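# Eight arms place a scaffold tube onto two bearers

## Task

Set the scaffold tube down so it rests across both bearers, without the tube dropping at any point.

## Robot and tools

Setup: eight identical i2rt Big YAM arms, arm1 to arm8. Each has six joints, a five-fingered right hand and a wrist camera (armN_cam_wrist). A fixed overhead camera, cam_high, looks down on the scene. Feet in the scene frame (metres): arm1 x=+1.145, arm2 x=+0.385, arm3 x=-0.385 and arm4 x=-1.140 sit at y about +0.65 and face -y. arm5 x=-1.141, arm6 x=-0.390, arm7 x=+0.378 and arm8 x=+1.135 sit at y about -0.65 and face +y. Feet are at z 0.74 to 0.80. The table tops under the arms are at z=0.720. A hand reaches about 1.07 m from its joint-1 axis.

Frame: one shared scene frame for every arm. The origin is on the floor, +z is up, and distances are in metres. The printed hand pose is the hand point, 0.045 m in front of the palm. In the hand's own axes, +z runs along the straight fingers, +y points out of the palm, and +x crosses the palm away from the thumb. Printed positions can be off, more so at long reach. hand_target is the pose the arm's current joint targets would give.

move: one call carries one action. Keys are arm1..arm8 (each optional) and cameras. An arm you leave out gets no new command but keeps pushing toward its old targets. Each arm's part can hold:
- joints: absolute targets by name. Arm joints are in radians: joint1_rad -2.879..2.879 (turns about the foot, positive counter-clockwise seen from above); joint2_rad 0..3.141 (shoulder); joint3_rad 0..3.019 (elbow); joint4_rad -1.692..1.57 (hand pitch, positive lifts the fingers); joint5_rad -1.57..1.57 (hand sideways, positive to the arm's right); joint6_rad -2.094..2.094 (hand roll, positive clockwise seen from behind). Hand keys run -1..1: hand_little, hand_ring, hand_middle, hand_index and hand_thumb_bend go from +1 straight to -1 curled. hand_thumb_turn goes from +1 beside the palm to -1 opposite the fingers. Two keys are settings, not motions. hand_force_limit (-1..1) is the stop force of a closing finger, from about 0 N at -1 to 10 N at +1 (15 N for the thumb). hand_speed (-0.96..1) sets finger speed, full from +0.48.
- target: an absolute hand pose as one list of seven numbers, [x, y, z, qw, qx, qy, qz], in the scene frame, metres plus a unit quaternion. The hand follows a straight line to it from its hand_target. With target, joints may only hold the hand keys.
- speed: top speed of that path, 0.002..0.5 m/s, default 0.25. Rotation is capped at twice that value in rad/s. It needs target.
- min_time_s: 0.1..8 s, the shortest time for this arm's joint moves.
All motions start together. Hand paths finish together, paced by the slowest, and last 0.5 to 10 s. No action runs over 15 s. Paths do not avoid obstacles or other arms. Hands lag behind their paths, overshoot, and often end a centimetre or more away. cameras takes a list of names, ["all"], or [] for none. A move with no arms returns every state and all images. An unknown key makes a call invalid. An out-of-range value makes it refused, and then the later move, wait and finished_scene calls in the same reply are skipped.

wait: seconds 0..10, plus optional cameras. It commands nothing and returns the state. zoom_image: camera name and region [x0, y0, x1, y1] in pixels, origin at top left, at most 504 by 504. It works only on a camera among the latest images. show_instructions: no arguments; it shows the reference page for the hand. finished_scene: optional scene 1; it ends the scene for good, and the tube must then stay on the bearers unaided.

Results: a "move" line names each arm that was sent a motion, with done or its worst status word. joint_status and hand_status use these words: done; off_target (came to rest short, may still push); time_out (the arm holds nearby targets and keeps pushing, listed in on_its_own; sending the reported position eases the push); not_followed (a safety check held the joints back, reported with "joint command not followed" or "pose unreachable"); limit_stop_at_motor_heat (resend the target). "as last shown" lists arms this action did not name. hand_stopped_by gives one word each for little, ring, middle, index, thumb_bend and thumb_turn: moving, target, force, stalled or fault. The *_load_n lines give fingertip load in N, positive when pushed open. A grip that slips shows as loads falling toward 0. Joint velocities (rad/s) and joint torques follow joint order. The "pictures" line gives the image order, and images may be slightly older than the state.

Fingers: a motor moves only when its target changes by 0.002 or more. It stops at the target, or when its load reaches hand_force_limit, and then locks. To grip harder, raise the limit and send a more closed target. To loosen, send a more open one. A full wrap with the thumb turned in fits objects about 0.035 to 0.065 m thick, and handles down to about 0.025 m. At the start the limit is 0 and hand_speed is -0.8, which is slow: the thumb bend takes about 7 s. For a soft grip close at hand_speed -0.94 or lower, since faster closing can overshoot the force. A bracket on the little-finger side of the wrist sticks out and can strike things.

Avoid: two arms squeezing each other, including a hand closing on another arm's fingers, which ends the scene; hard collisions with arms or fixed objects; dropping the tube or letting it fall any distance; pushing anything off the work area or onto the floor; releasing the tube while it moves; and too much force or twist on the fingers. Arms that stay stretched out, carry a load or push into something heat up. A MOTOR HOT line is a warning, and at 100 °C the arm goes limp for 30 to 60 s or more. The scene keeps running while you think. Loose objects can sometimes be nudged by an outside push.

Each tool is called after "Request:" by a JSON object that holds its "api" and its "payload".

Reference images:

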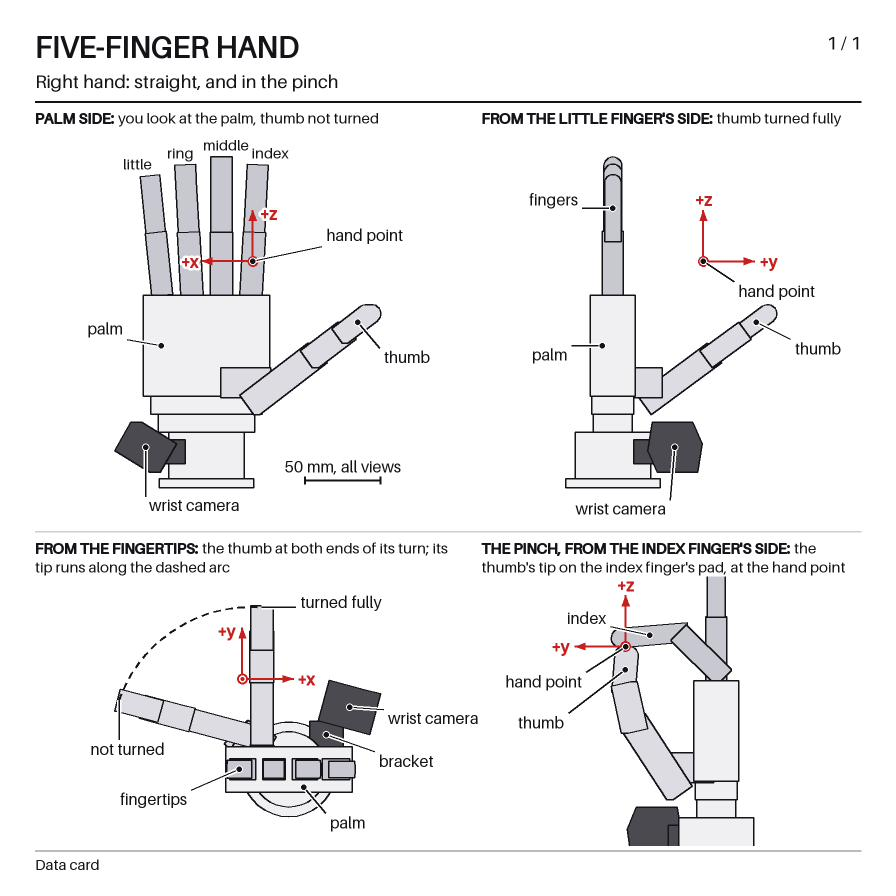

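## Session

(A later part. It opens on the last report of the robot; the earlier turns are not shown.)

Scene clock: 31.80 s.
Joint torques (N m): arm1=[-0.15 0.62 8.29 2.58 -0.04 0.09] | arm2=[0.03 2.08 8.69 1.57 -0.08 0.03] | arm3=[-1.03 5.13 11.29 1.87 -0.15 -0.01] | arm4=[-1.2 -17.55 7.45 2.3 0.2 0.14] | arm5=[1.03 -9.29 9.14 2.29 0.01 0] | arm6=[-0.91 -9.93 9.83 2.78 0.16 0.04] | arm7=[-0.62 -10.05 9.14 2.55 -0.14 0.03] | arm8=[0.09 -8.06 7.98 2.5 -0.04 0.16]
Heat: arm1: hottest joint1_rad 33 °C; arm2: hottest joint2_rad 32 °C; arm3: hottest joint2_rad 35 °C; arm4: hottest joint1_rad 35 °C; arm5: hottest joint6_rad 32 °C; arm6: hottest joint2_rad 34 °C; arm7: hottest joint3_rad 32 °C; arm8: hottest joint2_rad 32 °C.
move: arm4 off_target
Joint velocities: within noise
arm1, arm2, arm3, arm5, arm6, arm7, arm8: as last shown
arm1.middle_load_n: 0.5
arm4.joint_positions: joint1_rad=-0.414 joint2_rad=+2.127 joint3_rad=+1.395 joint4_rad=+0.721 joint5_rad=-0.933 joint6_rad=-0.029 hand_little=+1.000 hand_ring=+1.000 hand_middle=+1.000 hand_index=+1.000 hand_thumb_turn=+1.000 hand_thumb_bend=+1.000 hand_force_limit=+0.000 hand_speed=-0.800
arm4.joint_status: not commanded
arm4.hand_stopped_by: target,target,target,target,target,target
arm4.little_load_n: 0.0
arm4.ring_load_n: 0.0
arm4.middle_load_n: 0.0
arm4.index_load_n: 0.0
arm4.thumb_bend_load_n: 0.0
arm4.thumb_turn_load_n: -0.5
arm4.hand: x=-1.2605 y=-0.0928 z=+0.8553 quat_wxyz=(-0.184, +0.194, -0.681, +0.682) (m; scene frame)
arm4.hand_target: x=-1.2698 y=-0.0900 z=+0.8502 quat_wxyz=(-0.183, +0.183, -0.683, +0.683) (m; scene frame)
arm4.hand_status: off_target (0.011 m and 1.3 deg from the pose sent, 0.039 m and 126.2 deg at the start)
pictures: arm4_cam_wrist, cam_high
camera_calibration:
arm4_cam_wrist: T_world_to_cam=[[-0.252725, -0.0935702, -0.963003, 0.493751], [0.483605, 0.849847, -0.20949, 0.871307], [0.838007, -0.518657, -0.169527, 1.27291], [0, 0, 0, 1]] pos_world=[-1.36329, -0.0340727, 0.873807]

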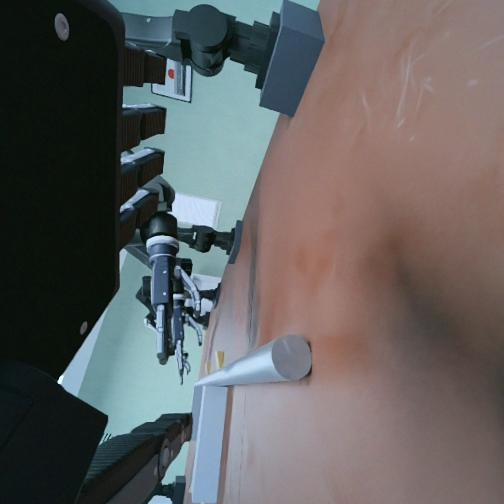

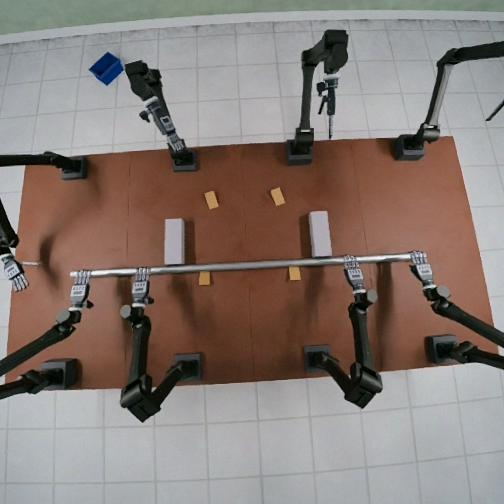

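Request:
{"api": "move", "payload": {"arm5": {"target": [-0.93, -0.105, 0.79, 0.6293, -0.7771, 0, 0], "speed": 0.12}, "arm6": {"target": [-0.62, -0.10, 0.80, 0.6293, -0.7771, 0, 0], "speed": 0.12}, "arm7": {"target": [0.56, -0.105, 0.795, 0.6293, -0.7771, 0, 0], "speed": 0.12}, "arm8": {"target": [0.93, -0.10, 0.80, 0.6293, -0.7771, 0, 0], "speed": 0.12}, "cameras": ["arm4_cam_wrist", "cam_high"]}}

Scene clock: 33.73 s.
Joint torques (N m): arm1=[-0.15 0.56 8.29 2.58 -0.04 0.09] | arm2=[0.03 2.08 8.69 1.58 -0.08 0.03] | arm3=[-1.14 5.3 11.33 1.92 -0.15 0.04] | arm4=[-1.44 -17.44 7.47 2.3 0.19 0.13] | arm5=[0.5 -11.69 7.45 2.54 0.02 0.1] | arm6=[-0.91 -11.4 8.46 2.8 0.15 -0.04] | arm7=[-0.67 -11.58 8.14 2.54 -0.14 0.1] | arm8=[0.09 -9.58 6.84 2.51 -0.05 0.08]
Heat: arm1: hottest joint1_rad 33 °C; arm2: hottest joint2_rad 32 °C; arm3: hottest joint2_rad 35 °C; arm4: hottest joint1_rad 35 °C; arm5: hottest joint6_rad 32 °C; arm6: hottest joint2_rad 34 °C; arm7: hottest joint3_rad 32 °C; arm8: hottest joint2_rad 32 °C.
move: arm5 off_target; arm6 off_target; arm7 off_target; arm8 off_target
Joint velocities: within noise
arm1, arm2, arm3, arm4: as last shown
arm1.middle_load_n: 0.0
arm4.joint_positions: joint1_rad=-0.414 joint2_rad=+2.127 joint3_rad=+1.395 joint4_rad=+0.721 joint5_rad=-0.933 joint6_rad=-0.028 hand_little=+1.000 hand_ring=+1.000 hand_middle=+1.000 hand_index=+1.000 hand_thumb_turn=+1.000 hand_thumb_bend=+1.000 hand_force_limit=+0.000 hand_speed=-0.800
arm4.hand_target: x=-1.2699 y=-0.0900 z=+0.8501 quat_wxyz=(-0.183, +0.183, -0.683, +0.683) (m; scene frame)
arm5.joint_positions: joint1_rad=-0.570 joint2_rad=+1.935 joint3_rad=+0.739 joint4_rad=+0.914 joint5_rad=-0.571 joint6_rad=-0.128 hand_little=+1.000 hand_ring=+1.000 hand_middle=+1.000 hand_index=+1.000 hand_thumb_turn=-1.000 hand_thumb_bend=+0.000 hand_force_limit=+0.000 hand_speed=-0.200
arm5.joint_status: not commanded
arm5.hand_stopped_by: target,target,target,target,target,target
arm5.little_load_n: 0.0
arm5.ring_load_n: 0.0
arm5.middle_load_n: 0.0
arm5.index_load_n: -0.5
arm5.thumb_bend_load_n: 0.5
arm5.thumb_turn_load_n: 0.0
arm5.hand: x=-0.9340 y=-0.1166 z=+0.7912 quat_wxyz=(-0.623, +0.782, -0.006, -0.005) (m; scene frame)
arm5.hand_target: x=-0.9303 y=-0.1053 z=+0.7902 quat_wxyz=(-0.629, +0.777, +0.000, +0.000) (m; scene frame)
arm5.hand_status: off_target (0.012 m and 1.2 deg from the pose sent, 0.068 m and 1.9 deg at the start)
arm6.joint_positions: joint1_rad=+0.487 joint2_rad=+1.726 joint3_rad=+0.689 joint4_rad=+0.751 joint5_rad=+0.468 joint6_rad=+0.115 hand_little=+1.000 hand_ring=+1.000 hand_middle=+1.000 hand_index=+1.000 hand_thumb_turn=-1.000 hand_thumb_bend=+0.000 hand_force_limit=+0.000 hand_speed=-0.200
arm6.joint_status: not commanded
arm6.hand_stopped_by: target,target,target,target,target,target
arm6.little_load_n: 0.0
arm6.ring_load_n: 0.0
arm6.middle_load_n: 0.0
arm6.index_load_n: 0.0
arm6.thumb_bend_load_n: 0.5
arm6.thumb_turn_load_n: 0.0
arm6.hand: x=-0.6176 y=-0.1217 z=+0.7833 quat_wxyz=(-0.612, +0.791, +0.014, +0.007) (m; scene frame)
arm6.hand_target: x=-0.6193 y=-0.1013 z=+0.8005 quat_wxyz=(-0.629, +0.777, +0.000, +0.000) (m; scene frame)
arm6.hand_status: off_target (0.028 m and 3.2 deg from the pose sent, 0.057 m and 3.7 deg at the start)
arm7.joint_positions: joint1_rad=-0.522 joint2_rad=+1.699 joint3_rad=+0.693 joint4_rad=+0.731 joint5_rad=-0.510 joint6_rad=-0.123 hand_little=+1.000 hand_ring=+1.000 hand_middle=+1.000 hand_index=+1.000 hand_thumb_turn=-1.000 hand_thumb_bend=+0.000 hand_force_limit=+0.000 hand_speed=-0.200
arm7.joint_status: not commanded
arm7.hand_stopped_by: target,target,target,target,target,target
arm7.little_load_n: 0.0
arm7.ring_load_n: 0.0
arm7.middle_load_n: 0.0
arm7.index_load_n: -0.5
arm7.thumb_bend_load_n: 0.0
arm7.thumb_turn_load_n: 0.0
arm7.hand: x=+0.5554 y=-0.1200 z=+0.7861 quat_wxyz=(-0.617, +0.787, -0.008, -0.006) (m; scene frame)
arm7.hand_target: x=+0.5597 y=-0.1056 z=+0.7954 quat_wxyz=(-0.629, +0.777, +0.000, +0.000) (m; scene frame)
arm7.hand_status: off_target (0.018 m and 2.2 deg from the pose sent, 0.057 m and 2.3 deg at the start)
arm8.joint_positions: joint1_rad=+0.442 joint2_rad=+1.789 joint3_rad=+0.652 joint4_rad=+0.845 joint5_rad=+0.428 joint6_rad=+0.087 hand_little=+1.000 hand_ring=+1.000 hand_middle=+1.000 hand_index=+1.000 hand_thumb_turn=-1.000 hand_thumb_bend=+0.000 hand_force_limit=+0.000 hand_speed=-0.200
arm8.joint_status: not commanded
arm8.hand_stopped_by: target,target,target,target,target,target
arm8.little_load_n: 0.0
arm8.ring_load_n: 0.0
arm8.middle_load_n: -0.5
arm8.index_load_n: 0.0
arm8.thumb_bend_load_n: 0.0
arm8.thumb_turn_load_n: 0.0
arm8.hand: x=+0.9350 y=-0.1201 z=+0.7852 quat_wxyz=(-0.613, +0.790, +0.012, +0.008) (m; scene frame)
arm8.hand_target: x=+0.9306 y=-0.1011 z=+0.8005 quat_wxyz=(-0.629, +0.777, +0.000, +0.000) (m; scene frame)
arm8.hand_status: off_target (0.025 m and 2.9 deg from the pose sent, 0.057 m and 3.5 deg at the start)
pictures: arm4_cam_wrist, cam_high
camera_calibration:
arm4_cam_wrist: T_world_to_cam=[[-0.252399, -0.0934282, -0.963102, 0.494312], [0.483676, 0.849878, -0.209201, 0.871103], [0.838065, -0.518631, -0.169319, 1.27273], [0, 0, 0, 1]] pos_world=[-1.36319, -0.034073, 0.873806]

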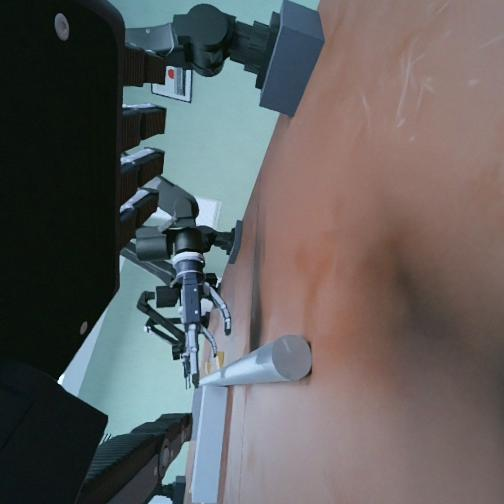

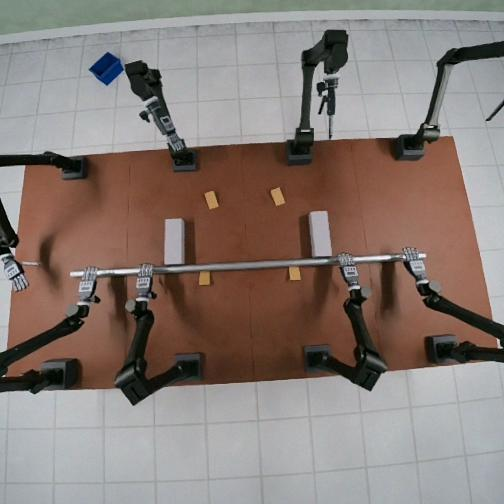

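Request:
{"api": "zoom_image", "payload": {"camera": "arm4_cam_wrist", "region": [150, 250, 330, 430]}}

Scaled by 2.800 from the camera's 504x504 image, which has a finer 720x720 frame.

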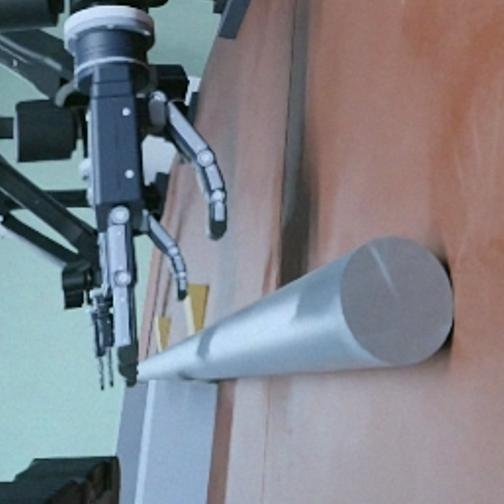

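Request:
{"api": "zoom_image", "payload": {"camera": "arm4_cam_wrist", "region": [180, 310, 320, 410]}}

Scaled by 3.600 from the camera's 504x504 image, which has a finer 720x720 frame.

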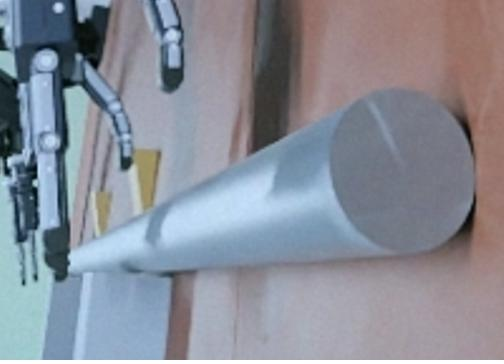

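Request:
{"api": "move", "payload": {"arm5": {"target": [-0.93, -0.103, 0.752, 0.6293, -0.7771, 0, 0], "speed": 0.08}, "arm6": {"target": [-0.62, -0.097, 0.769, 0.6293, -0.7771, 0, 0], "speed": 0.08}, "arm7": {"target": [0.56, -0.103, 0.762, 0.6293, -0.7771, 0, 0], "speed": 0.08}, "arm8": {"target": [0.93, -0.10, 0.768, 0.6293, -0.7771, 0, 0], "speed": 0.08}, "cameras": ["arm4_cam_wrist", "arm5_cam_wrist", "arm6_cam_wrist", "arm7_cam_wrist", "arm8_cam_wrist", "cam_high"]}}

Request:
{"api": "zoom_image", "payload": {"camera": "arm4_cam_wrist", "region": [180, 290, 320, 410]}}

Scene clock: 37.27 s.
Joint torques (N m): arm1=[-0.09 0.67 8.31 2.58 -0.04 0.09] | arm2=[0.09 2.02 8.69 1.58 -0.08 0.03] | arm3=[-1.03 5.42 11.32 2.03 -0.16 0] | arm4=[-1.38 -17.38 7.49 2.32 0.2 0.14] | arm5=[0.26 -11.81 6.43 2.44 0.02 0.09] | arm6=[-0.97 -11.99 7.6 2.8 0.15 -0.05] | arm7=[-0.44 -12.34 7.23 2.59 -0.13 0.11] | arm8=[0.03 -10.11 6.01 2.51 -0.05 0.08]
Heat: arm1: hottest joint1_rad 33 °C; arm2: hottest joint2_rad 32 °C; arm3: hottest joint2_rad 35 °C; arm4: hottest joint1_rad 35 °C; arm5: hottest joint6_rad 32 °C; arm6: hottest joint2_rad 34 °C; arm7: hottest joint2_rad 32 °C; arm8: hottest joint3_rad 33 °C.
move: arm5 off_target; arm6 off_target; arm7 off_target; arm8 off_target
Joint velocities: within noise
arm1, arm2, arm3, arm4: as last shown
arm3.thumb_bend_load_n: -0.5
arm3.thumb_turn_load_n: 0.5
arm4.thumb_turn_load_n: 0.0
arm5.joint_positions: joint1_rad=-0.569 joint2_rad=+2.049 joint3_rad=+0.761 joint4_rad=+1.011 joint5_rad=-0.569 joint6_rad=-0.128 hand_little=+1.000 hand_ring=+1.000 hand_middle=+1.000 hand_index=+1.000 hand_thumb_turn=-1.000 hand_thumb_bend=+0.000 hand_force_limit=+0.000 hand_speed=-0.200
arm5.joint_status: not commanded
arm5.hand_stopped_by: target,target,target,target,target,target
arm5.little_load_n: 0.0
arm5.ring_load_n: 0.0
arm5.middle_load_n: 0.0
arm5.index_load_n: 0.0
arm5.thumb_bend_load_n: 0.0
arm5.thumb_turn_load_n: 0.0
arm5.hand: x=-0.9318 y=-0.1129 z=+0.7557 quat_wxyz=(-0.625, +0.781, -0.006, -0.003) (m; scene frame)
arm5.hand_target: x=-0.9303 y=-0.1034 z=+0.7522 quat_wxyz=(-0.629, +0.777, +0.000, +0.000) (m; scene frame)
arm5.hand_status: off_target (0.011 m and 1.0 deg from the pose sent, 0.042 m and 1.2 deg at the start)
arm6.joint_positions: joint1_rad=+0.485 joint2_rad=+1.820 joint3_rad=+0.695 joint4_rad=+0.843 joint5_rad=+0.465 joint6_rad=+0.115 hand_little=+1.000 hand_ring=+1.000 hand_middle=+1.000 hand_index=+1.000 hand_thumb_turn=-1.000 hand_thumb_bend=+0.000 hand_force_limit=+0.000 hand_speed=-0.200
arm6.joint_status: not commanded
arm6.hand_stopped_by: target,target,target,target,target,target
arm6.little_load_n: 0.0
arm6.ring_load_n: 0.0
arm6.middle_load_n: 0.0
arm6.index_load_n: -0.5
arm6.thumb_bend_load_n: 0.5
arm6.thumb_turn_load_n: 0.0
arm6.hand: x=-0.6189 y=-0.1173 z=+0.7551 quat_wxyz=(-0.613, +0.790, +0.014, +0.006) (m; scene frame)
arm6.hand_target: x=-0.6194 y=-0.0980 z=+0.7696 quat_wxyz=(-0.629, +0.777, +0.000, +0.000) (m; scene frame)
arm6.hand_status: off_target (0.025 m and 2.9 deg from the pose sent, 0.029 m and 3.1 deg at the start)
arm7.joint_positions: joint1_rad=-0.521 joint2_rad=+1.796 joint3_rad=+0.693 joint4_rad=+0.831 joint5_rad=-0.508 joint6_rad=-0.123 hand_little=+1.000 hand_ring=+1.000 hand_middle=+1.000 hand_index=+1.000 hand_thumb_turn=-1.000 hand_thumb_bend=+0.000 hand_force_limit=+0.000 hand_speed=-0.200
arm7.joint_status: not commanded
arm7.hand_stopped_by: target,target,target,target,target,target
arm7.little_load_n: 0.0
arm7.ring_load_n: 0.0
arm7.middle_load_n: 0.0
arm7.index_load_n: 0.0
arm7.thumb_bend_load_n: 0.0
arm7.thumb_turn_load_n: 0.0
arm7.hand: x=+0.5564 y=-0.1170 z=+0.7553 quat_wxyz=(-0.618, +0.786, -0.008, -0.006) (m; scene frame)
arm7.hand_target: x=+0.5597 y=-0.1035 z=+0.7622 quat_wxyz=(-0.629, +0.777, +0.000, +0.000) (m; scene frame)
arm7.hand_status: off_target (0.016 m and 2.0 deg from the pose sent, 0.030 m and 2.2 deg at the start)
arm8.joint_positions: joint1_rad=+0.442 joint2_rad=+1.890 joint3_rad=+0.657 joint4_rad=+0.944 joint5_rad=+0.427 joint6_rad=+0.087 hand_little=+1.000 hand_ring=+1.000 hand_middle=+1.000 hand_index=+1.000 hand_thumb_turn=-1.000 hand_thumb_bend=+0.000 hand_force_limit=+0.000 hand_speed=-0.200
arm8.joint_status: not commanded
arm8.hand_stopped_by: target,target,target,target,target,target
arm8.little_load_n: 0.0
arm8.ring_load_n: -0.5
arm8.middle_load_n: 0.5
arm8.index_load_n: 0.0
arm8.thumb_bend_load_n: 0.0
arm8.thumb_turn_load_n: 0.0
arm8.hand: x=+0.9340 y=-0.1183 z=+0.7558 quat_wxyz=(-0.614, +0.789, +0.011, +0.007) (m; scene frame)
arm8.hand_target: x=+0.9305 y=-0.1009 z=+0.7683 quat_wxyz=(-0.629, +0.777, +0.000, +0.000) (m; scene frame)
arm8.hand_status: off_target (0.022 m and 2.7 deg from the pose sent, 0.027 m and 2.9 deg at the start)
pictures: arm4_cam_wrist, arm5_cam_wrist, arm6_cam_wrist, arm7_cam_wrist, arm8_cam_wrist, cam_high
camera_calibration:
arm4_cam_wrist: T_world_to_cam=[[-0.252399, -0.0934282, -0.963102, 0.494312], [0.483676, 0.849878, -0.209201, 0.871103], [0.838065, -0.518631, -0.169319, 1.27273], [0, 0, 0, 1]] pos_world=[-1.36319, -0.034073, 0.873806]
arm5_cam_wrist: T_world_to_cam=[[0.22392, -0.198523, -0.954174, 0.911255], [-0.796674, -0.601234, -0.0618676, -0.773369], [-0.5614, 0.774019, -0.292787, -0.0947367], [0, 0, 0, 1]] pos_world=[-0.873357, -0.210743, 0.793911]
arm6_cam_wrist: T_world_to_cam=[[0.350165, -0.235086, -0.906708, 0.868377], [-0.786939, -0.59886, -0.148642, -0.447787], [-0.508047, 0.765573, -0.394698, 0.186725], [0, 0, 0, 1]] pos_world=[-0.561591, -0.20697, 0.794504]
arm7_cam_wrist: T_world_to_cam=[[0.241713, -0.202252, -0.949036, 0.558947], [-0.827181, -0.554261, -0.0925575, 0.465427], [-0.507294, 0.807396, -0.301271, 0.718707], [0, 0, 0, 1]] pos_world=[0.614482, -0.209265, 0.790065]
arm8_cam_wrist: T_world_to_cam=[[0.258704, -0.240811, -0.935458, 0.438076], [-0.830492, -0.550021, -0.0880854, 0.777543], [-0.49331, 0.799679, -0.342285, 0.930724], [0, 0, 0, 1]] pos_world=[0.991547, -0.211121, 0.796865]

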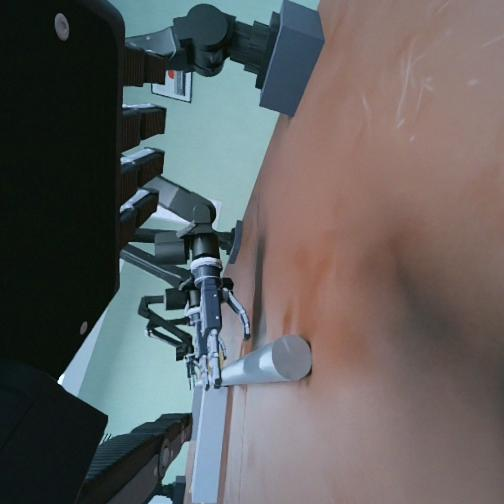

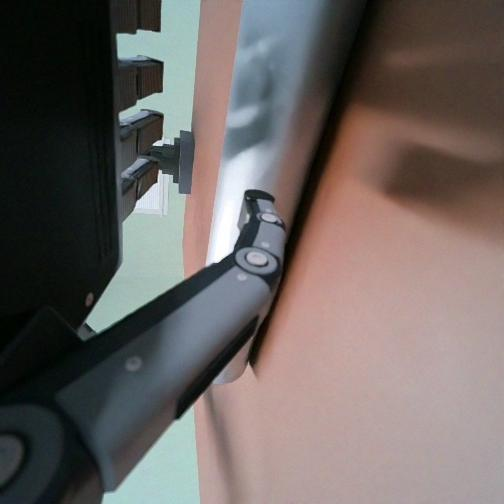

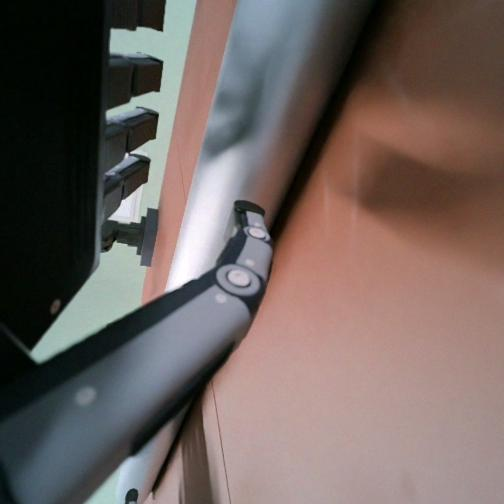

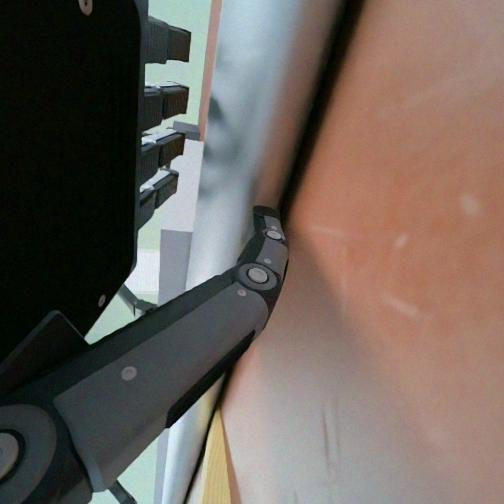

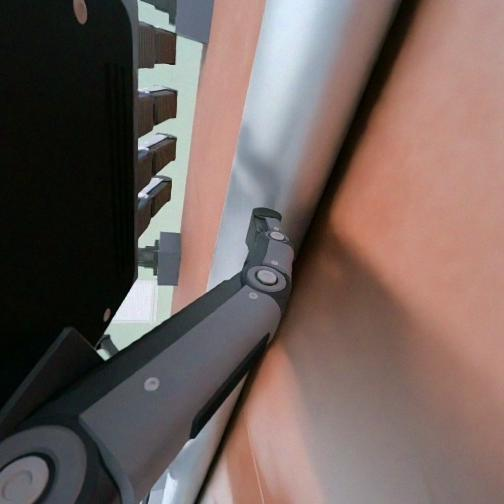

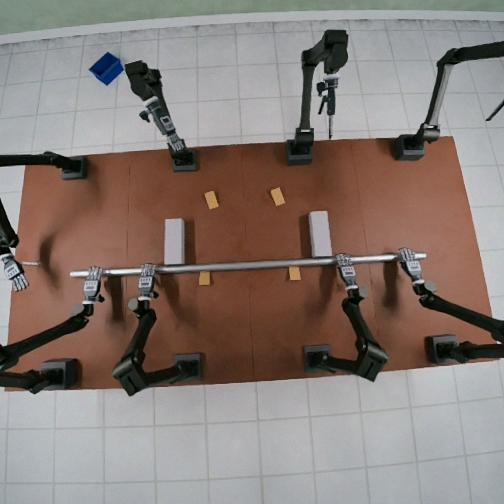

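Scaled by 3.600 from the camera's 504x504 image, which has a finer 720x720 frame.

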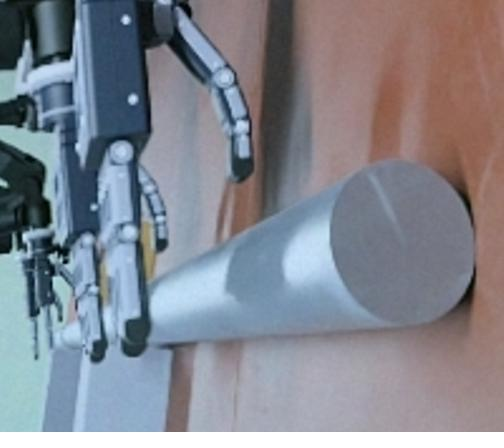

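Request:
{"api": "zoom_image", "payload": {"camera": "arm5_cam_wrist", "region": [180, 100, 380, 300]}}

Request:
{"api": "zoom_image", "payload": {"camera": "arm6_cam_wrist", "region": [160, 100, 360, 300]}}

Request:
{"api": "zoom_image", "payload": {"camera": "arm7_cam_wrist", "region": [180, 100, 380, 300]}}

Request:
{"api": "zoom_image", "payload": {"camera": "arm8_cam_wrist", "region": [200, 100, 400, 300]}}

Scaled by 2.520 from the camera's 504x504 image, which has a finer 720x720 frame.

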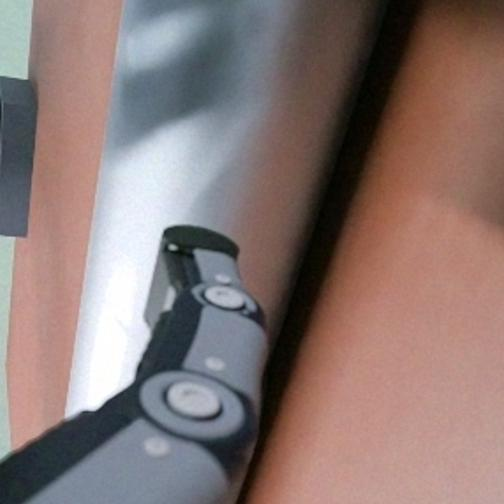

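Scaled by 2.520 from the camera's 504x504 image, which has a finer 720x720 frame.

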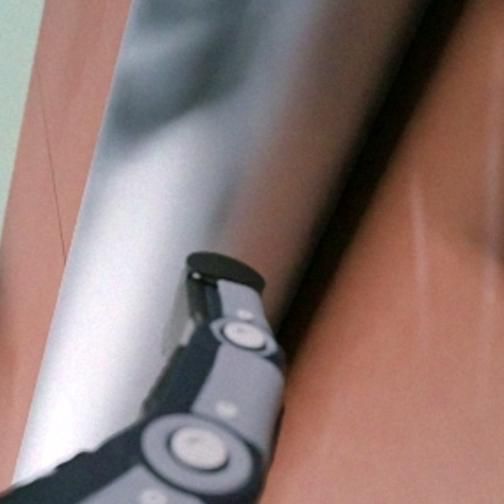

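Scaled by 2.520 from the camera's 504x504 image, which has a finer 720x720 frame.

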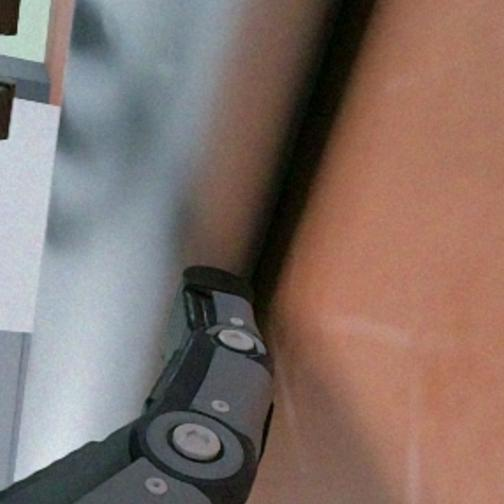

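Scaled by 2.520 from the camera's 504x504 image, which has a finer 720x720 frame.

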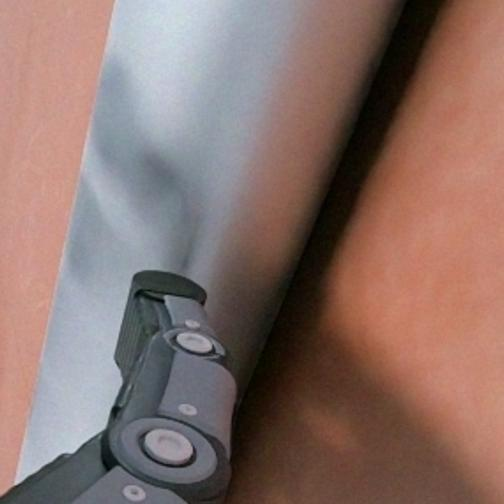

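Request:
{"api": "move", "payload": {"arm5": {"target": [-0.93, -0.094, 0.729, 0.6293, -0.7771, 0, 0], "speed": 0.05}, "arm6": {"target": [-0.62, -0.093, 0.7525, 0.6293, -0.7771, 0, 0], "speed": 0.05}, "arm7": {"target": [0.56, -0.096, 0.755, 0.6293, -0.7771, 0, 0], "speed": 0.05}, "arm8": {"target": [0.93, -0.1003, 0.7448, 0.6293, -0.7771, 0, 0], "speed": 0.05}, "cameras": ["arm4_cam_wrist", "arm5_cam_wrist", "arm6_cam_wrist", "arm7_cam_wrist", "arm8_cam_wrist"]}}

Request:
{"api": "zoom_image", "payload": {"camera": "arm4_cam_wrist", "region": [180, 290, 320, 410]}}

Request:
{"api": "zoom_image", "payload": {"camera": "arm7_cam_wrist", "region": [180, 100, 380, 300]}}

Request:
{"api": "zoom_image", "payload": {"camera": "arm5_cam_wrist", "region": [180, 100, 380, 300]}}

Scene clock: 43.23 s.
Joint torques (N m): arm1=[-0.15 0.62 8.29 2.59 -0.04 0.09] | arm2=[0.09 2.08 8.69 1.58 -0.08 0.03] | arm3=[-1.61 5.48 11.19 1.87 -0.14 0.02] | arm4=[-1.49 -17.61 7.47 2.26 0.18 0.13] | arm5=[0.73 -12.4 6 2.51 0.03 0.11] | arm6=[-0.97 -12.22 7.24 2.8 0.15 -0.06] | arm7=[-0.62 -12.22 7.13 2.55 -0.14 0.11] | arm8=[0.09 -10.29 5.46 2.51 -0.05 0.08]
Heat: arm1: hottest joint1_rad 33 °C; arm2: hottest joint2_rad 32 °C; arm3: hottest joint2_rad 35 °C; arm4: hottest joint1_rad 35 °C; arm5: hottest joint6_rad 32 °C; arm6: hottest joint2_rad 34 °C; arm7: hottest joint2_rad 32 °C; arm8: hottest joint2_rad 33 °C.
move: arm5 done; arm6 off_target; arm7 off_target; arm8 off_target
Joint velocities: within noise
arm1, arm2, arm3, arm4: as last shown
arm3.thumb_bend_load_n: 0.0
arm3.thumb_turn_load_n: 0.0
arm4.thumb_turn_load_n: -0.5
arm5.joint_positions: joint1_rad=-0.557 joint2_rad=+2.124 joint3_rad=+0.798 joint4_rad=+1.053 joint5_rad=-0.558 joint6_rad=-0.128 hand_little=+1.000 hand_ring=+1.000 hand_middle=+1.000 hand_index=+1.000 hand_thumb_turn=-1.000 hand_thumb_bend=+0.000 hand_force_limit=+0.000 hand_speed=-0.200
arm5.joint_status: not commanded
arm5.hand_stopped_by: target,target,target,target,target,target
arm5.little_load_n: 0.0
arm5.ring_load_n: 0.0
arm5.middle_load_n: -0.5
arm5.index_load_n: 0.0
arm5.thumb_bend_load_n: 0.0
arm5.thumb_turn_load_n: 0.0
arm5.hand: x=-0.9310 y=-0.1026 z=+0.7346 quat_wxyz=(-0.626, +0.780, -0.004, -0.001) (m; scene frame)
arm5.hand_target: x=-0.9302 y=-0.0943 z=+0.7291 quat_wxyz=(-0.629, +0.777, +0.000, +0.000) (m; scene frame)
arm5.hand_status: done (0.010 m and 0.7 deg from the pose sent, 0.033 m and 1.0 deg at the start)
arm6.joint_positions: joint1_rad=+0.481 joint2_rad=+1.873 joint3_rad=+0.707 joint4_rad=+0.887 joint5_rad=+0.462 joint6_rad=+0.115 hand_little=+1.000 hand_ring=+1.000 hand_middle=+1.000 hand_index=+1.000 hand_thumb_turn=-1.000 hand_thumb_bend=+0.000 hand_force_limit=+0.000 hand_speed=-0.200
arm6.joint_status: not commanded
arm6.hand_stopped_by: target,target,target,target,target,target
arm6.little_load_n: 0.0
arm6.ring_load_n: -0.5
arm6.middle_load_n: 0.0
arm6.index_load_n: -0.5
arm6.thumb_bend_load_n: 0.0
arm6.thumb_turn_load_n: 0.0
arm6.hand: x=-0.6195 y=-0.1126 z=+0.7405 quat_wxyz=(-0.614, +0.789, +0.013, +0.005) (m; scene frame)
arm6.hand_target: x=-0.6195 y=-0.0938 z=+0.7531 quat_wxyz=(-0.629, +0.777, +0.000, +0.000) (m; scene frame)
arm6.hand_status: off_target (0.023 m and 2.7 deg from the pose sent, 0.024 m and 2.9 deg at the start)
arm7.joint_positions: joint1_rad=-0.512 joint2_rad=+1.823 joint3_rad=+0.710 joint4_rad=+0.845 joint5_rad=-0.500 joint6_rad=-0.123 hand_little=+1.000 hand_ring=+1.000 hand_middle=+1.000 hand_index=+1.000 hand_thumb_turn=-1.000 hand_thumb_bend=+0.000 hand_force_limit=+0.000 hand_speed=-0.200
arm7.joint_status: not commanded
arm7.hand_stopped_by: target,target,target,target,target,target
arm7.little_load_n: 0.0
arm7.ring_load_n: -0.5
arm7.middle_load_n: 0.0
arm7.index_load_n: 0.0
arm7.thumb_bend_load_n: 0.5
arm7.thumb_turn_load_n: 0.0
arm7.hand: x=+0.5568 y=-0.1096 z=+0.7503 quat_wxyz=(-0.619, +0.785, -0.006, -0.004) (m; scene frame)
arm7.hand_target: x=+0.5598 y=-0.0965 z=+0.7552 quat_wxyz=(-0.629, +0.777, +0.000, +0.000) (m; scene frame)
arm7.hand_status: off_target (0.015 m and 1.7 deg from the pose sent, 0.021 m and 2.0 deg at the start)
arm8.joint_positions: joint1_rad=+0.442 joint2_rad=+1.963 joint3_rad=+0.665 joint4_rad=+1.013 joint5_rad=+0.427 joint6_rad=+0.087 hand_little=+1.000 hand_ring=+1.000 hand_middle=+1.000 hand_index=+1.000 hand_thumb_turn=-1.000 hand_thumb_bend=+0.000 hand_force_limit=+0.000 hand_speed=-0.200
arm8.joint_status: not commanded
arm8.hand_stopped_by: target,target,target,target,target,target
arm8.little_load_n: 0.0
arm8.ring_load_n: 0.0
arm8.middle_load_n: 0.0
arm8.index_load_n: 0.0
arm8.thumb_bend_load_n: 0.0
arm8.thumb_turn_load_n: 0.5
arm8.hand: x=+0.9334 y=-0.1171 z=+0.7348 quat_wxyz=(-0.615, +0.788, +0.011, +0.007) (m; scene frame)
arm8.hand_target: x=+0.9304 y=-0.1010 z=+0.7451 quat_wxyz=(-0.629, +0.777, +0.000, +0.000) (m; scene frame)
arm8.hand_status: off_target (0.020 m and 2.5 deg from the pose sent, 0.021 m and 2.7 deg at the start)
pictures: arm4_cam_wrist, arm5_cam_wrist, arm6_cam_wrist, arm7_cam_wrist, arm8_cam_wrist
camera_calibration:
arm4_cam_wrist: T_world_to_cam=[[-0.252399, -0.0934282, -0.963102, 0.494312], [0.483676, 0.849878, -0.209201, 0.871103], [0.838065, -0.518631, -0.169319, 1.27273], [0, 0, 0, 1]] pos_world=[-1.36319, -0.034073, 0.873806]
arm5_cam_wrist: T_world_to_cam=[[0.229182, -0.19579, -0.953489, 0.897628], [-0.795434, -0.602267, -0.0675219, -0.762679], [-0.561035, 0.773913, -0.293767, -0.107439], [0, 0, 0, 1]] pos_world=[-0.872658, -0.200441, 0.772819]
arm6_cam_wrist: T_world_to_cam=[[0.348013, -0.233229, -0.908015, 0.856345], [-0.787376, -0.598427, -0.148066, -0.448327], [-0.508848, 0.766478, -0.391899, 0.174567], [0, 0, 0, 1]] pos_world=[-0.562193, -0.202368, 0.779605]
arm7_cam_wrist: T_world_to_cam=[[0.245902, -0.198952, -0.948657, 0.553379], [-0.826413, -0.554482, -0.0979295, 0.473052], [-0.506531, 0.808064, -0.300765, 0.710777], [0, 0, 0, 1]] pos_world=[0.61489, -0.201959, 0.785069]
arm8_cam_wrist: T_world_to_cam=[[0.257337, -0.237921, -0.936574, 0.421375], [-0.830607, -0.549772, -0.0885607, 0.776254], [-0.493832, 0.800715, -0.339095, 0.920592], [0, 0, 0, 1]] pos_world=[0.990944, -0.210115, 0.775563]

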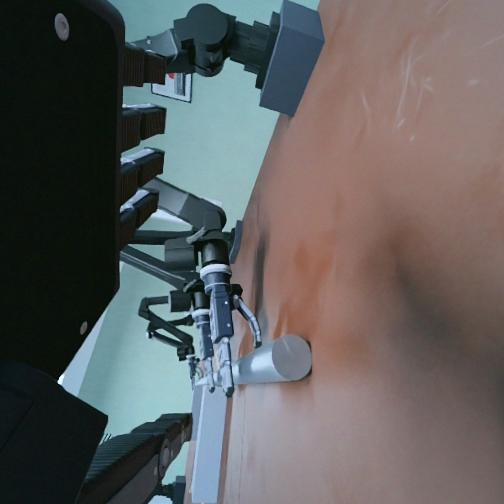

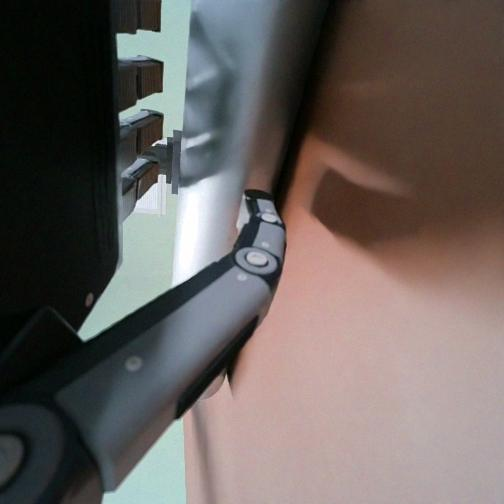

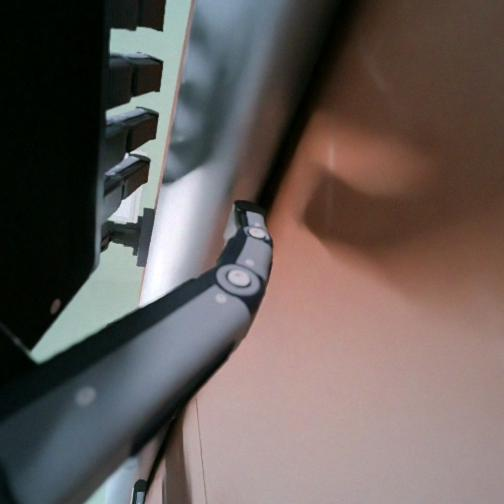

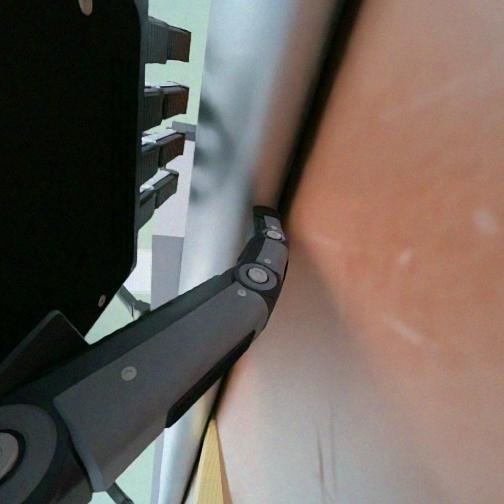

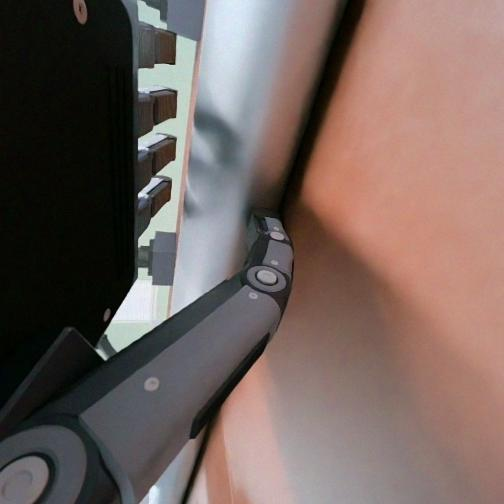

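Scaled by 3.600 from the camera's 504x504 image, which has a finer 720x720 frame.

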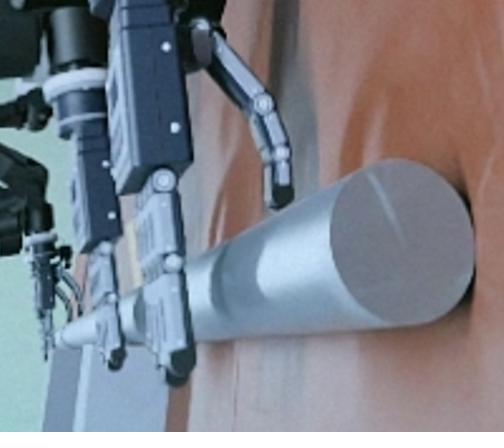

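Scaled by 2.520 from the camera's 504x504 image, which has a finer 720x720 frame.

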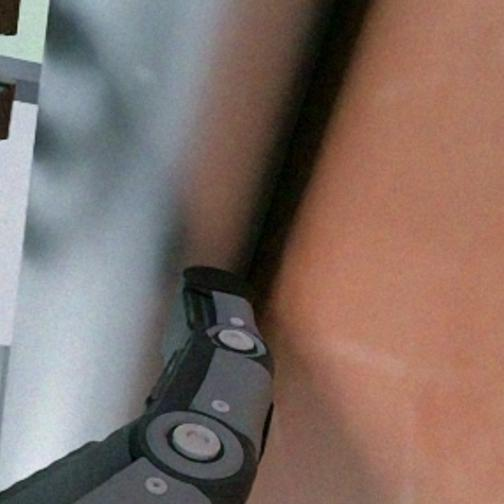

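Scaled by 2.520 from the camera's 504x504 image, which has a finer 720x720 frame.

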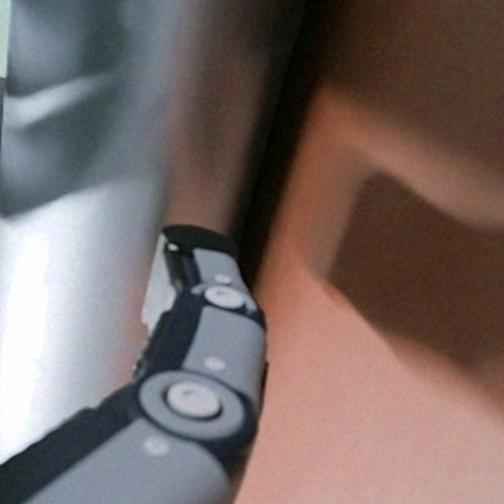

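Request:
{"api": "move", "payload": {"arm5": {"target": [-0.93, -0.091, 0.721, 0.6293, -0.7771, 0, 0], "speed": 0.03, "joints": {"hand_thumb_bend": 0.12}}, "arm6": {"target": [-0.62, -0.0905, 0.745, 0.6293, -0.7771, 0, 0], "speed": 0.03, "joints": {"hand_thumb_bend": 0.12}}, "arm7": {"target": [0.56, -0.0935, 0.747, 0.6293, -0.7771, 0, 0], "speed": 0.03, "joints": {"hand_thumb_bend": 0.12}}, "arm8": {"target": [0.93, -0.098, 0.737, 0.6293, -0.7771, 0, 0], "speed": 0.03, "joints": {"hand_thumb_bend": 0.12}}, "cameras": ["arm4_cam_wrist", "arm6_cam_wrist", "arm7_cam_wrist", "arm8_cam_wrist"]}}

Request:
{"api": "zoom_image", "payload": {"camera": "arm4_cam_wrist", "region": [180, 290, 320, 410]}}

Scene clock: 46.07 s.
Joint torques (N m): arm1=[-0.09 0.62 8.31 2.58 -0.04 0.08] | arm2=[0.09 2.02 8.69 1.58 -0.08 0.03] | arm3=[-0.73 5.66 11.4 2.02 -0.2 0] | arm4=[-1.32 -17.55 7.49 2.26 0.18 0.13] | arm5=[0.56 -11.99 5.81 2.43 0 0.11] | arm6=[-0.97 -12.28 7.15 2.82 0.15 -0.07] | arm7=[-0.62 -12.51 6.9 2.62 -0.14 0.12] | arm8=[0.03 -10.34 5.34 2.48 -0.06 0.08]
Heat: arm1: hottest joint3_rad 33 °C; arm2: hottest joint2_rad 32 °C; arm3: hottest joint2_rad 35 °C; arm4: hottest joint1_rad 35 °C; arm5: hottest joint6_rad 32 °C; arm6: hottest joint2_rad 34 °C; arm7: hottest joint2_rad 32 °C; arm8: hottest joint2_rad 33 °C.
move: arm5 off_target; arm6 off_target; arm7 off_target; arm8 off_target
Joint velocities: within noise
arm1, arm2, arm3, arm4: as last shown
arm5.joint_positions: joint1_rad=-0.555 joint2_rad=+2.148 joint3_rad=+0.811 joint4_rad=+1.067 joint5_rad=-0.555 joint6_rad=-0.128 hand_little=+1.000 hand_ring=+1.000 hand_middle=+1.000 hand_index=+1.000 hand_thumb_turn=-1.000 hand_thumb_bend=+0.120 hand_force_limit=+0.000 hand_speed=-0.200
arm5.joint_status: all done
arm5.hand_stopped_by: target,target,target,target,target,target
arm5.little_load_n: 0.0
arm5.ring_load_n: 0.0
arm5.middle_load_n: 0.0
arm5.index_load_n: 0.0
arm5.thumb_bend_load_n: 0.0
arm5.thumb_turn_load_n: 0.0
arm5.hand: x=-0.9301 y=-0.0994 z=+0.7278 quat_wxyz=(-0.626, +0.779, -0.003, +0.000) (m; scene frame)
arm5.hand_target: x=-0.9301 y=-0.0914 z=+0.7212 quat_wxyz=(-0.629, +0.777, +0.000, +0.000) (m; scene frame)
arm5.hand_status: off_target (0.011 m and 0.6 deg from the pose sent, 0.018 m and 0.7 deg at the start)
arm6.joint_positions: joint1_rad=+0.478 joint2_rad=+1.897 joint3_rad=+0.715 joint4_rad=+0.905 joint5_rad=+0.459 joint6_rad=+0.115 hand_little=+1.000 hand_ring=+1.000 hand_middle=+1.000 hand_index=+1.000 hand_thumb_turn=-1.000 hand_thumb_bend=+0.120 hand_force_limit=+0.000 hand_speed=-0.200
arm6.joint_status: all done
arm6.hand_stopped_by: target,target,target,target,target,target
arm6.little_load_n: 0.0
arm6.ring_load_n: 0.0
arm6.middle_load_n: 0.0
arm6.index_load_n: 0.0
arm6.thumb_bend_load_n: 0.5
arm6.thumb_turn_load_n: 0.0
arm6.hand: x=-0.6198 y=-0.1098 z=+0.7339 quat_wxyz=(-0.614, +0.789, +0.012, +0.005) (m; scene frame)
arm6.hand_target: x=-0.6195 y=-0.0913 z=+0.7455 quat_wxyz=(-0.629, +0.777, +0.000, +0.000) (m; scene frame)
arm6.hand_status: off_target (0.022 m and 2.7 deg from the pose sent, 0.023 m and 2.8 deg at the start)
arm7.joint_positions: joint1_rad=-0.510 joint2_rad=+1.849 joint3_rad=+0.717 joint4_rad=+0.866 joint5_rad=-0.498 joint6_rad=-0.123 hand_little=+1.000 hand_ring=+1.000 hand_middle=+1.000 hand_index=+1.000 hand_thumb_turn=-1.000 hand_thumb_bend=+0.120 hand_force_limit=+0.000 hand_speed=-0.200
arm7.joint_status: all done
arm7.hand_stopped_by: target,target,target,target,target,target
arm7.little_load_n: 0.0
arm7.ring_load_n: 0.0
arm7.middle_load_n: 0.0
arm7.index_load_n: 0.0
arm7.thumb_bend_load_n: 0.0
arm7.thumb_turn_load_n: 0.0
arm7.hand: x=+0.5571 y=-0.1068 z=+0.7429 quat_wxyz=(-0.619, +0.785, -0.006, -0.004) (m; scene frame)
arm7.hand_target: x=+0.5597 y=-0.0940 z=+0.7471 quat_wxyz=(-0.629, +0.777, +0.000, +0.000) (m; scene frame)
arm7.hand_status: off_target (0.014 m and 1.7 deg from the pose sent, 0.017 m and 1.7 deg at the start)
arm8.joint_positions: joint1_rad=+0.440 joint2_rad=+1.989 joint3_rad=+0.674 joint4_rad=+1.032 joint5_rad=+0.425 joint6_rad=+0.087 hand_little=+1.000 hand_ring=+1.000 hand_middle=+1.000 hand_index=+1.000 hand_thumb_turn=-1.000 hand_thumb_bend=+0.120 hand_force_limit=+0.000 hand_speed=-0.200
arm8.joint_status: all done
arm8.hand_stopped_by: target,target,target,target,target,target
arm8.little_load_n: 0.0
arm8.ring_load_n: 0.0
arm8.middle_load_n: 0.0
arm8.index_load_n: -0.5
arm8.thumb_bend_load_n: 0.0
arm8.thumb_turn_load_n: 0.0
arm8.hand: x=+0.9327 y=-0.1144 z=+0.7284 quat_wxyz=(-0.616, +0.788, +0.010, +0.006) (m; scene frame)
arm8.hand_target: x=+0.9303 y=-0.0987 z=+0.7374 quat_wxyz=(-0.629, +0.777, +0.000, +0.000) (m; scene frame)
arm8.hand_status: off_target (0.019 m and 2.4 deg from the pose sent, 0.020 m and 2.5 deg at the start)
pictures: arm4_cam_wrist, arm6_cam_wrist, arm7_cam_wrist, arm8_cam_wrist
camera_calibration:
arm4_cam_wrist: T_world_to_cam=[[-0.252399, -0.0934282, -0.963102, 0.494312], [0.483676, 0.849878, -0.209201, 0.871103], [0.838065, -0.518631, -0.169319, 1.27273], [0, 0, 0, 1]] pos_world=[-1.36319, -0.034073, 0.873806]
arm6_cam_wrist: T_world_to_cam=[[0.346866, -0.232194, -0.908719, 0.850944], [-0.787576, -0.598238, -0.147764, -0.448218], [-0.509321, 0.76694, -0.390379, 0.168214], [0, 0, 0, 1]] pos_world=[-0.562494, -0.199567, 0.772706]
arm7_cam_wrist: T_world_to_cam=[[0.247029, -0.198344, -0.948492, 0.546146], [-0.82625, -0.554493, -0.0992394, 0.474908], [-0.506248, 0.808206, -0.300857, 0.706398], [0, 0, 0, 1]] pos_world=[0.615092, -0.199258, 0.77767]
arm8_cam_wrist: T_world_to_cam=[[0.255898, -0.235734, -0.937521, 0.418481], [-0.830575, -0.549838, -0.0884532, 0.776464], [-0.494633, 0.801316, -0.336497, 0.914856], [0, 0, 0, 1]] pos_world=[0.990341, -0.20751, 0.768862]

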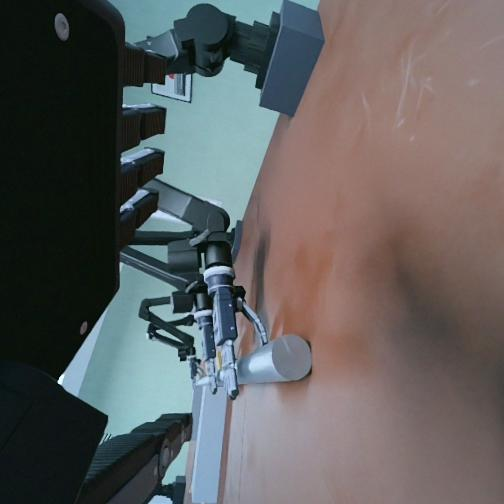

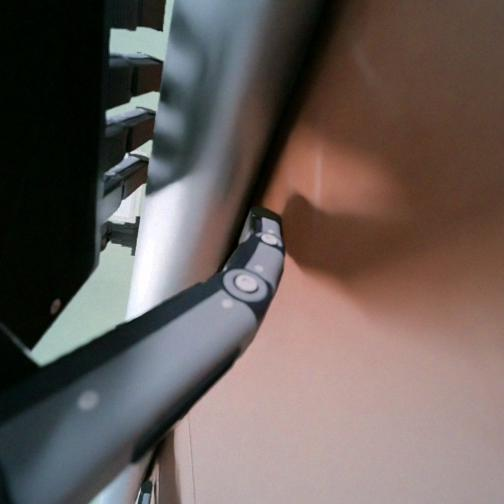

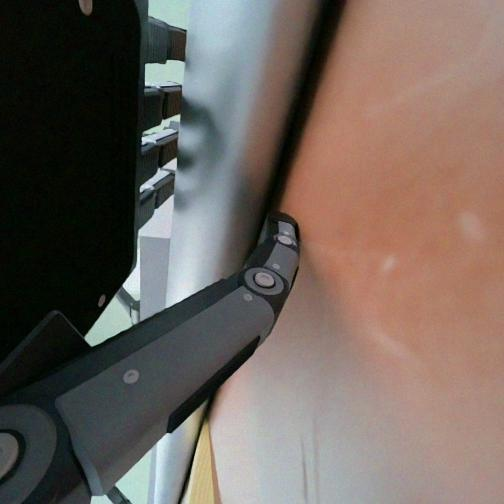

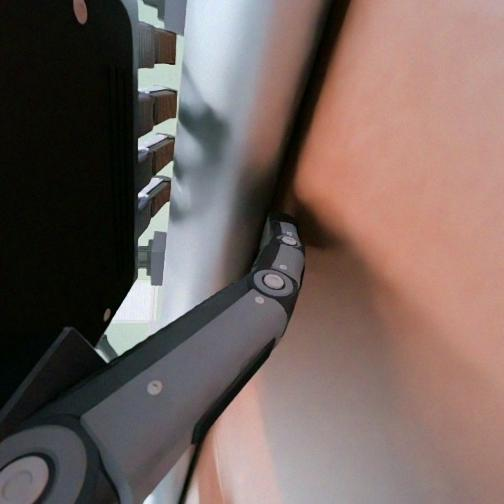

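Scaled by 3.600 from the camera's 504x504 image, which has a finer 720x720 frame.

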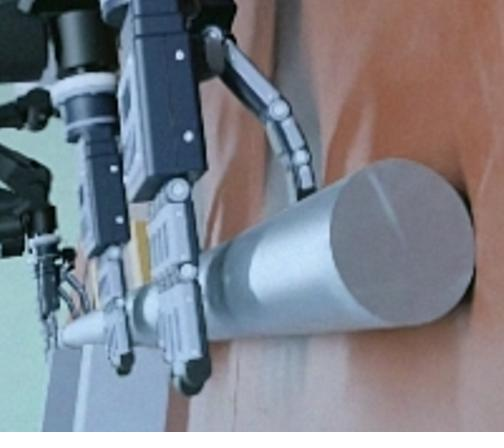

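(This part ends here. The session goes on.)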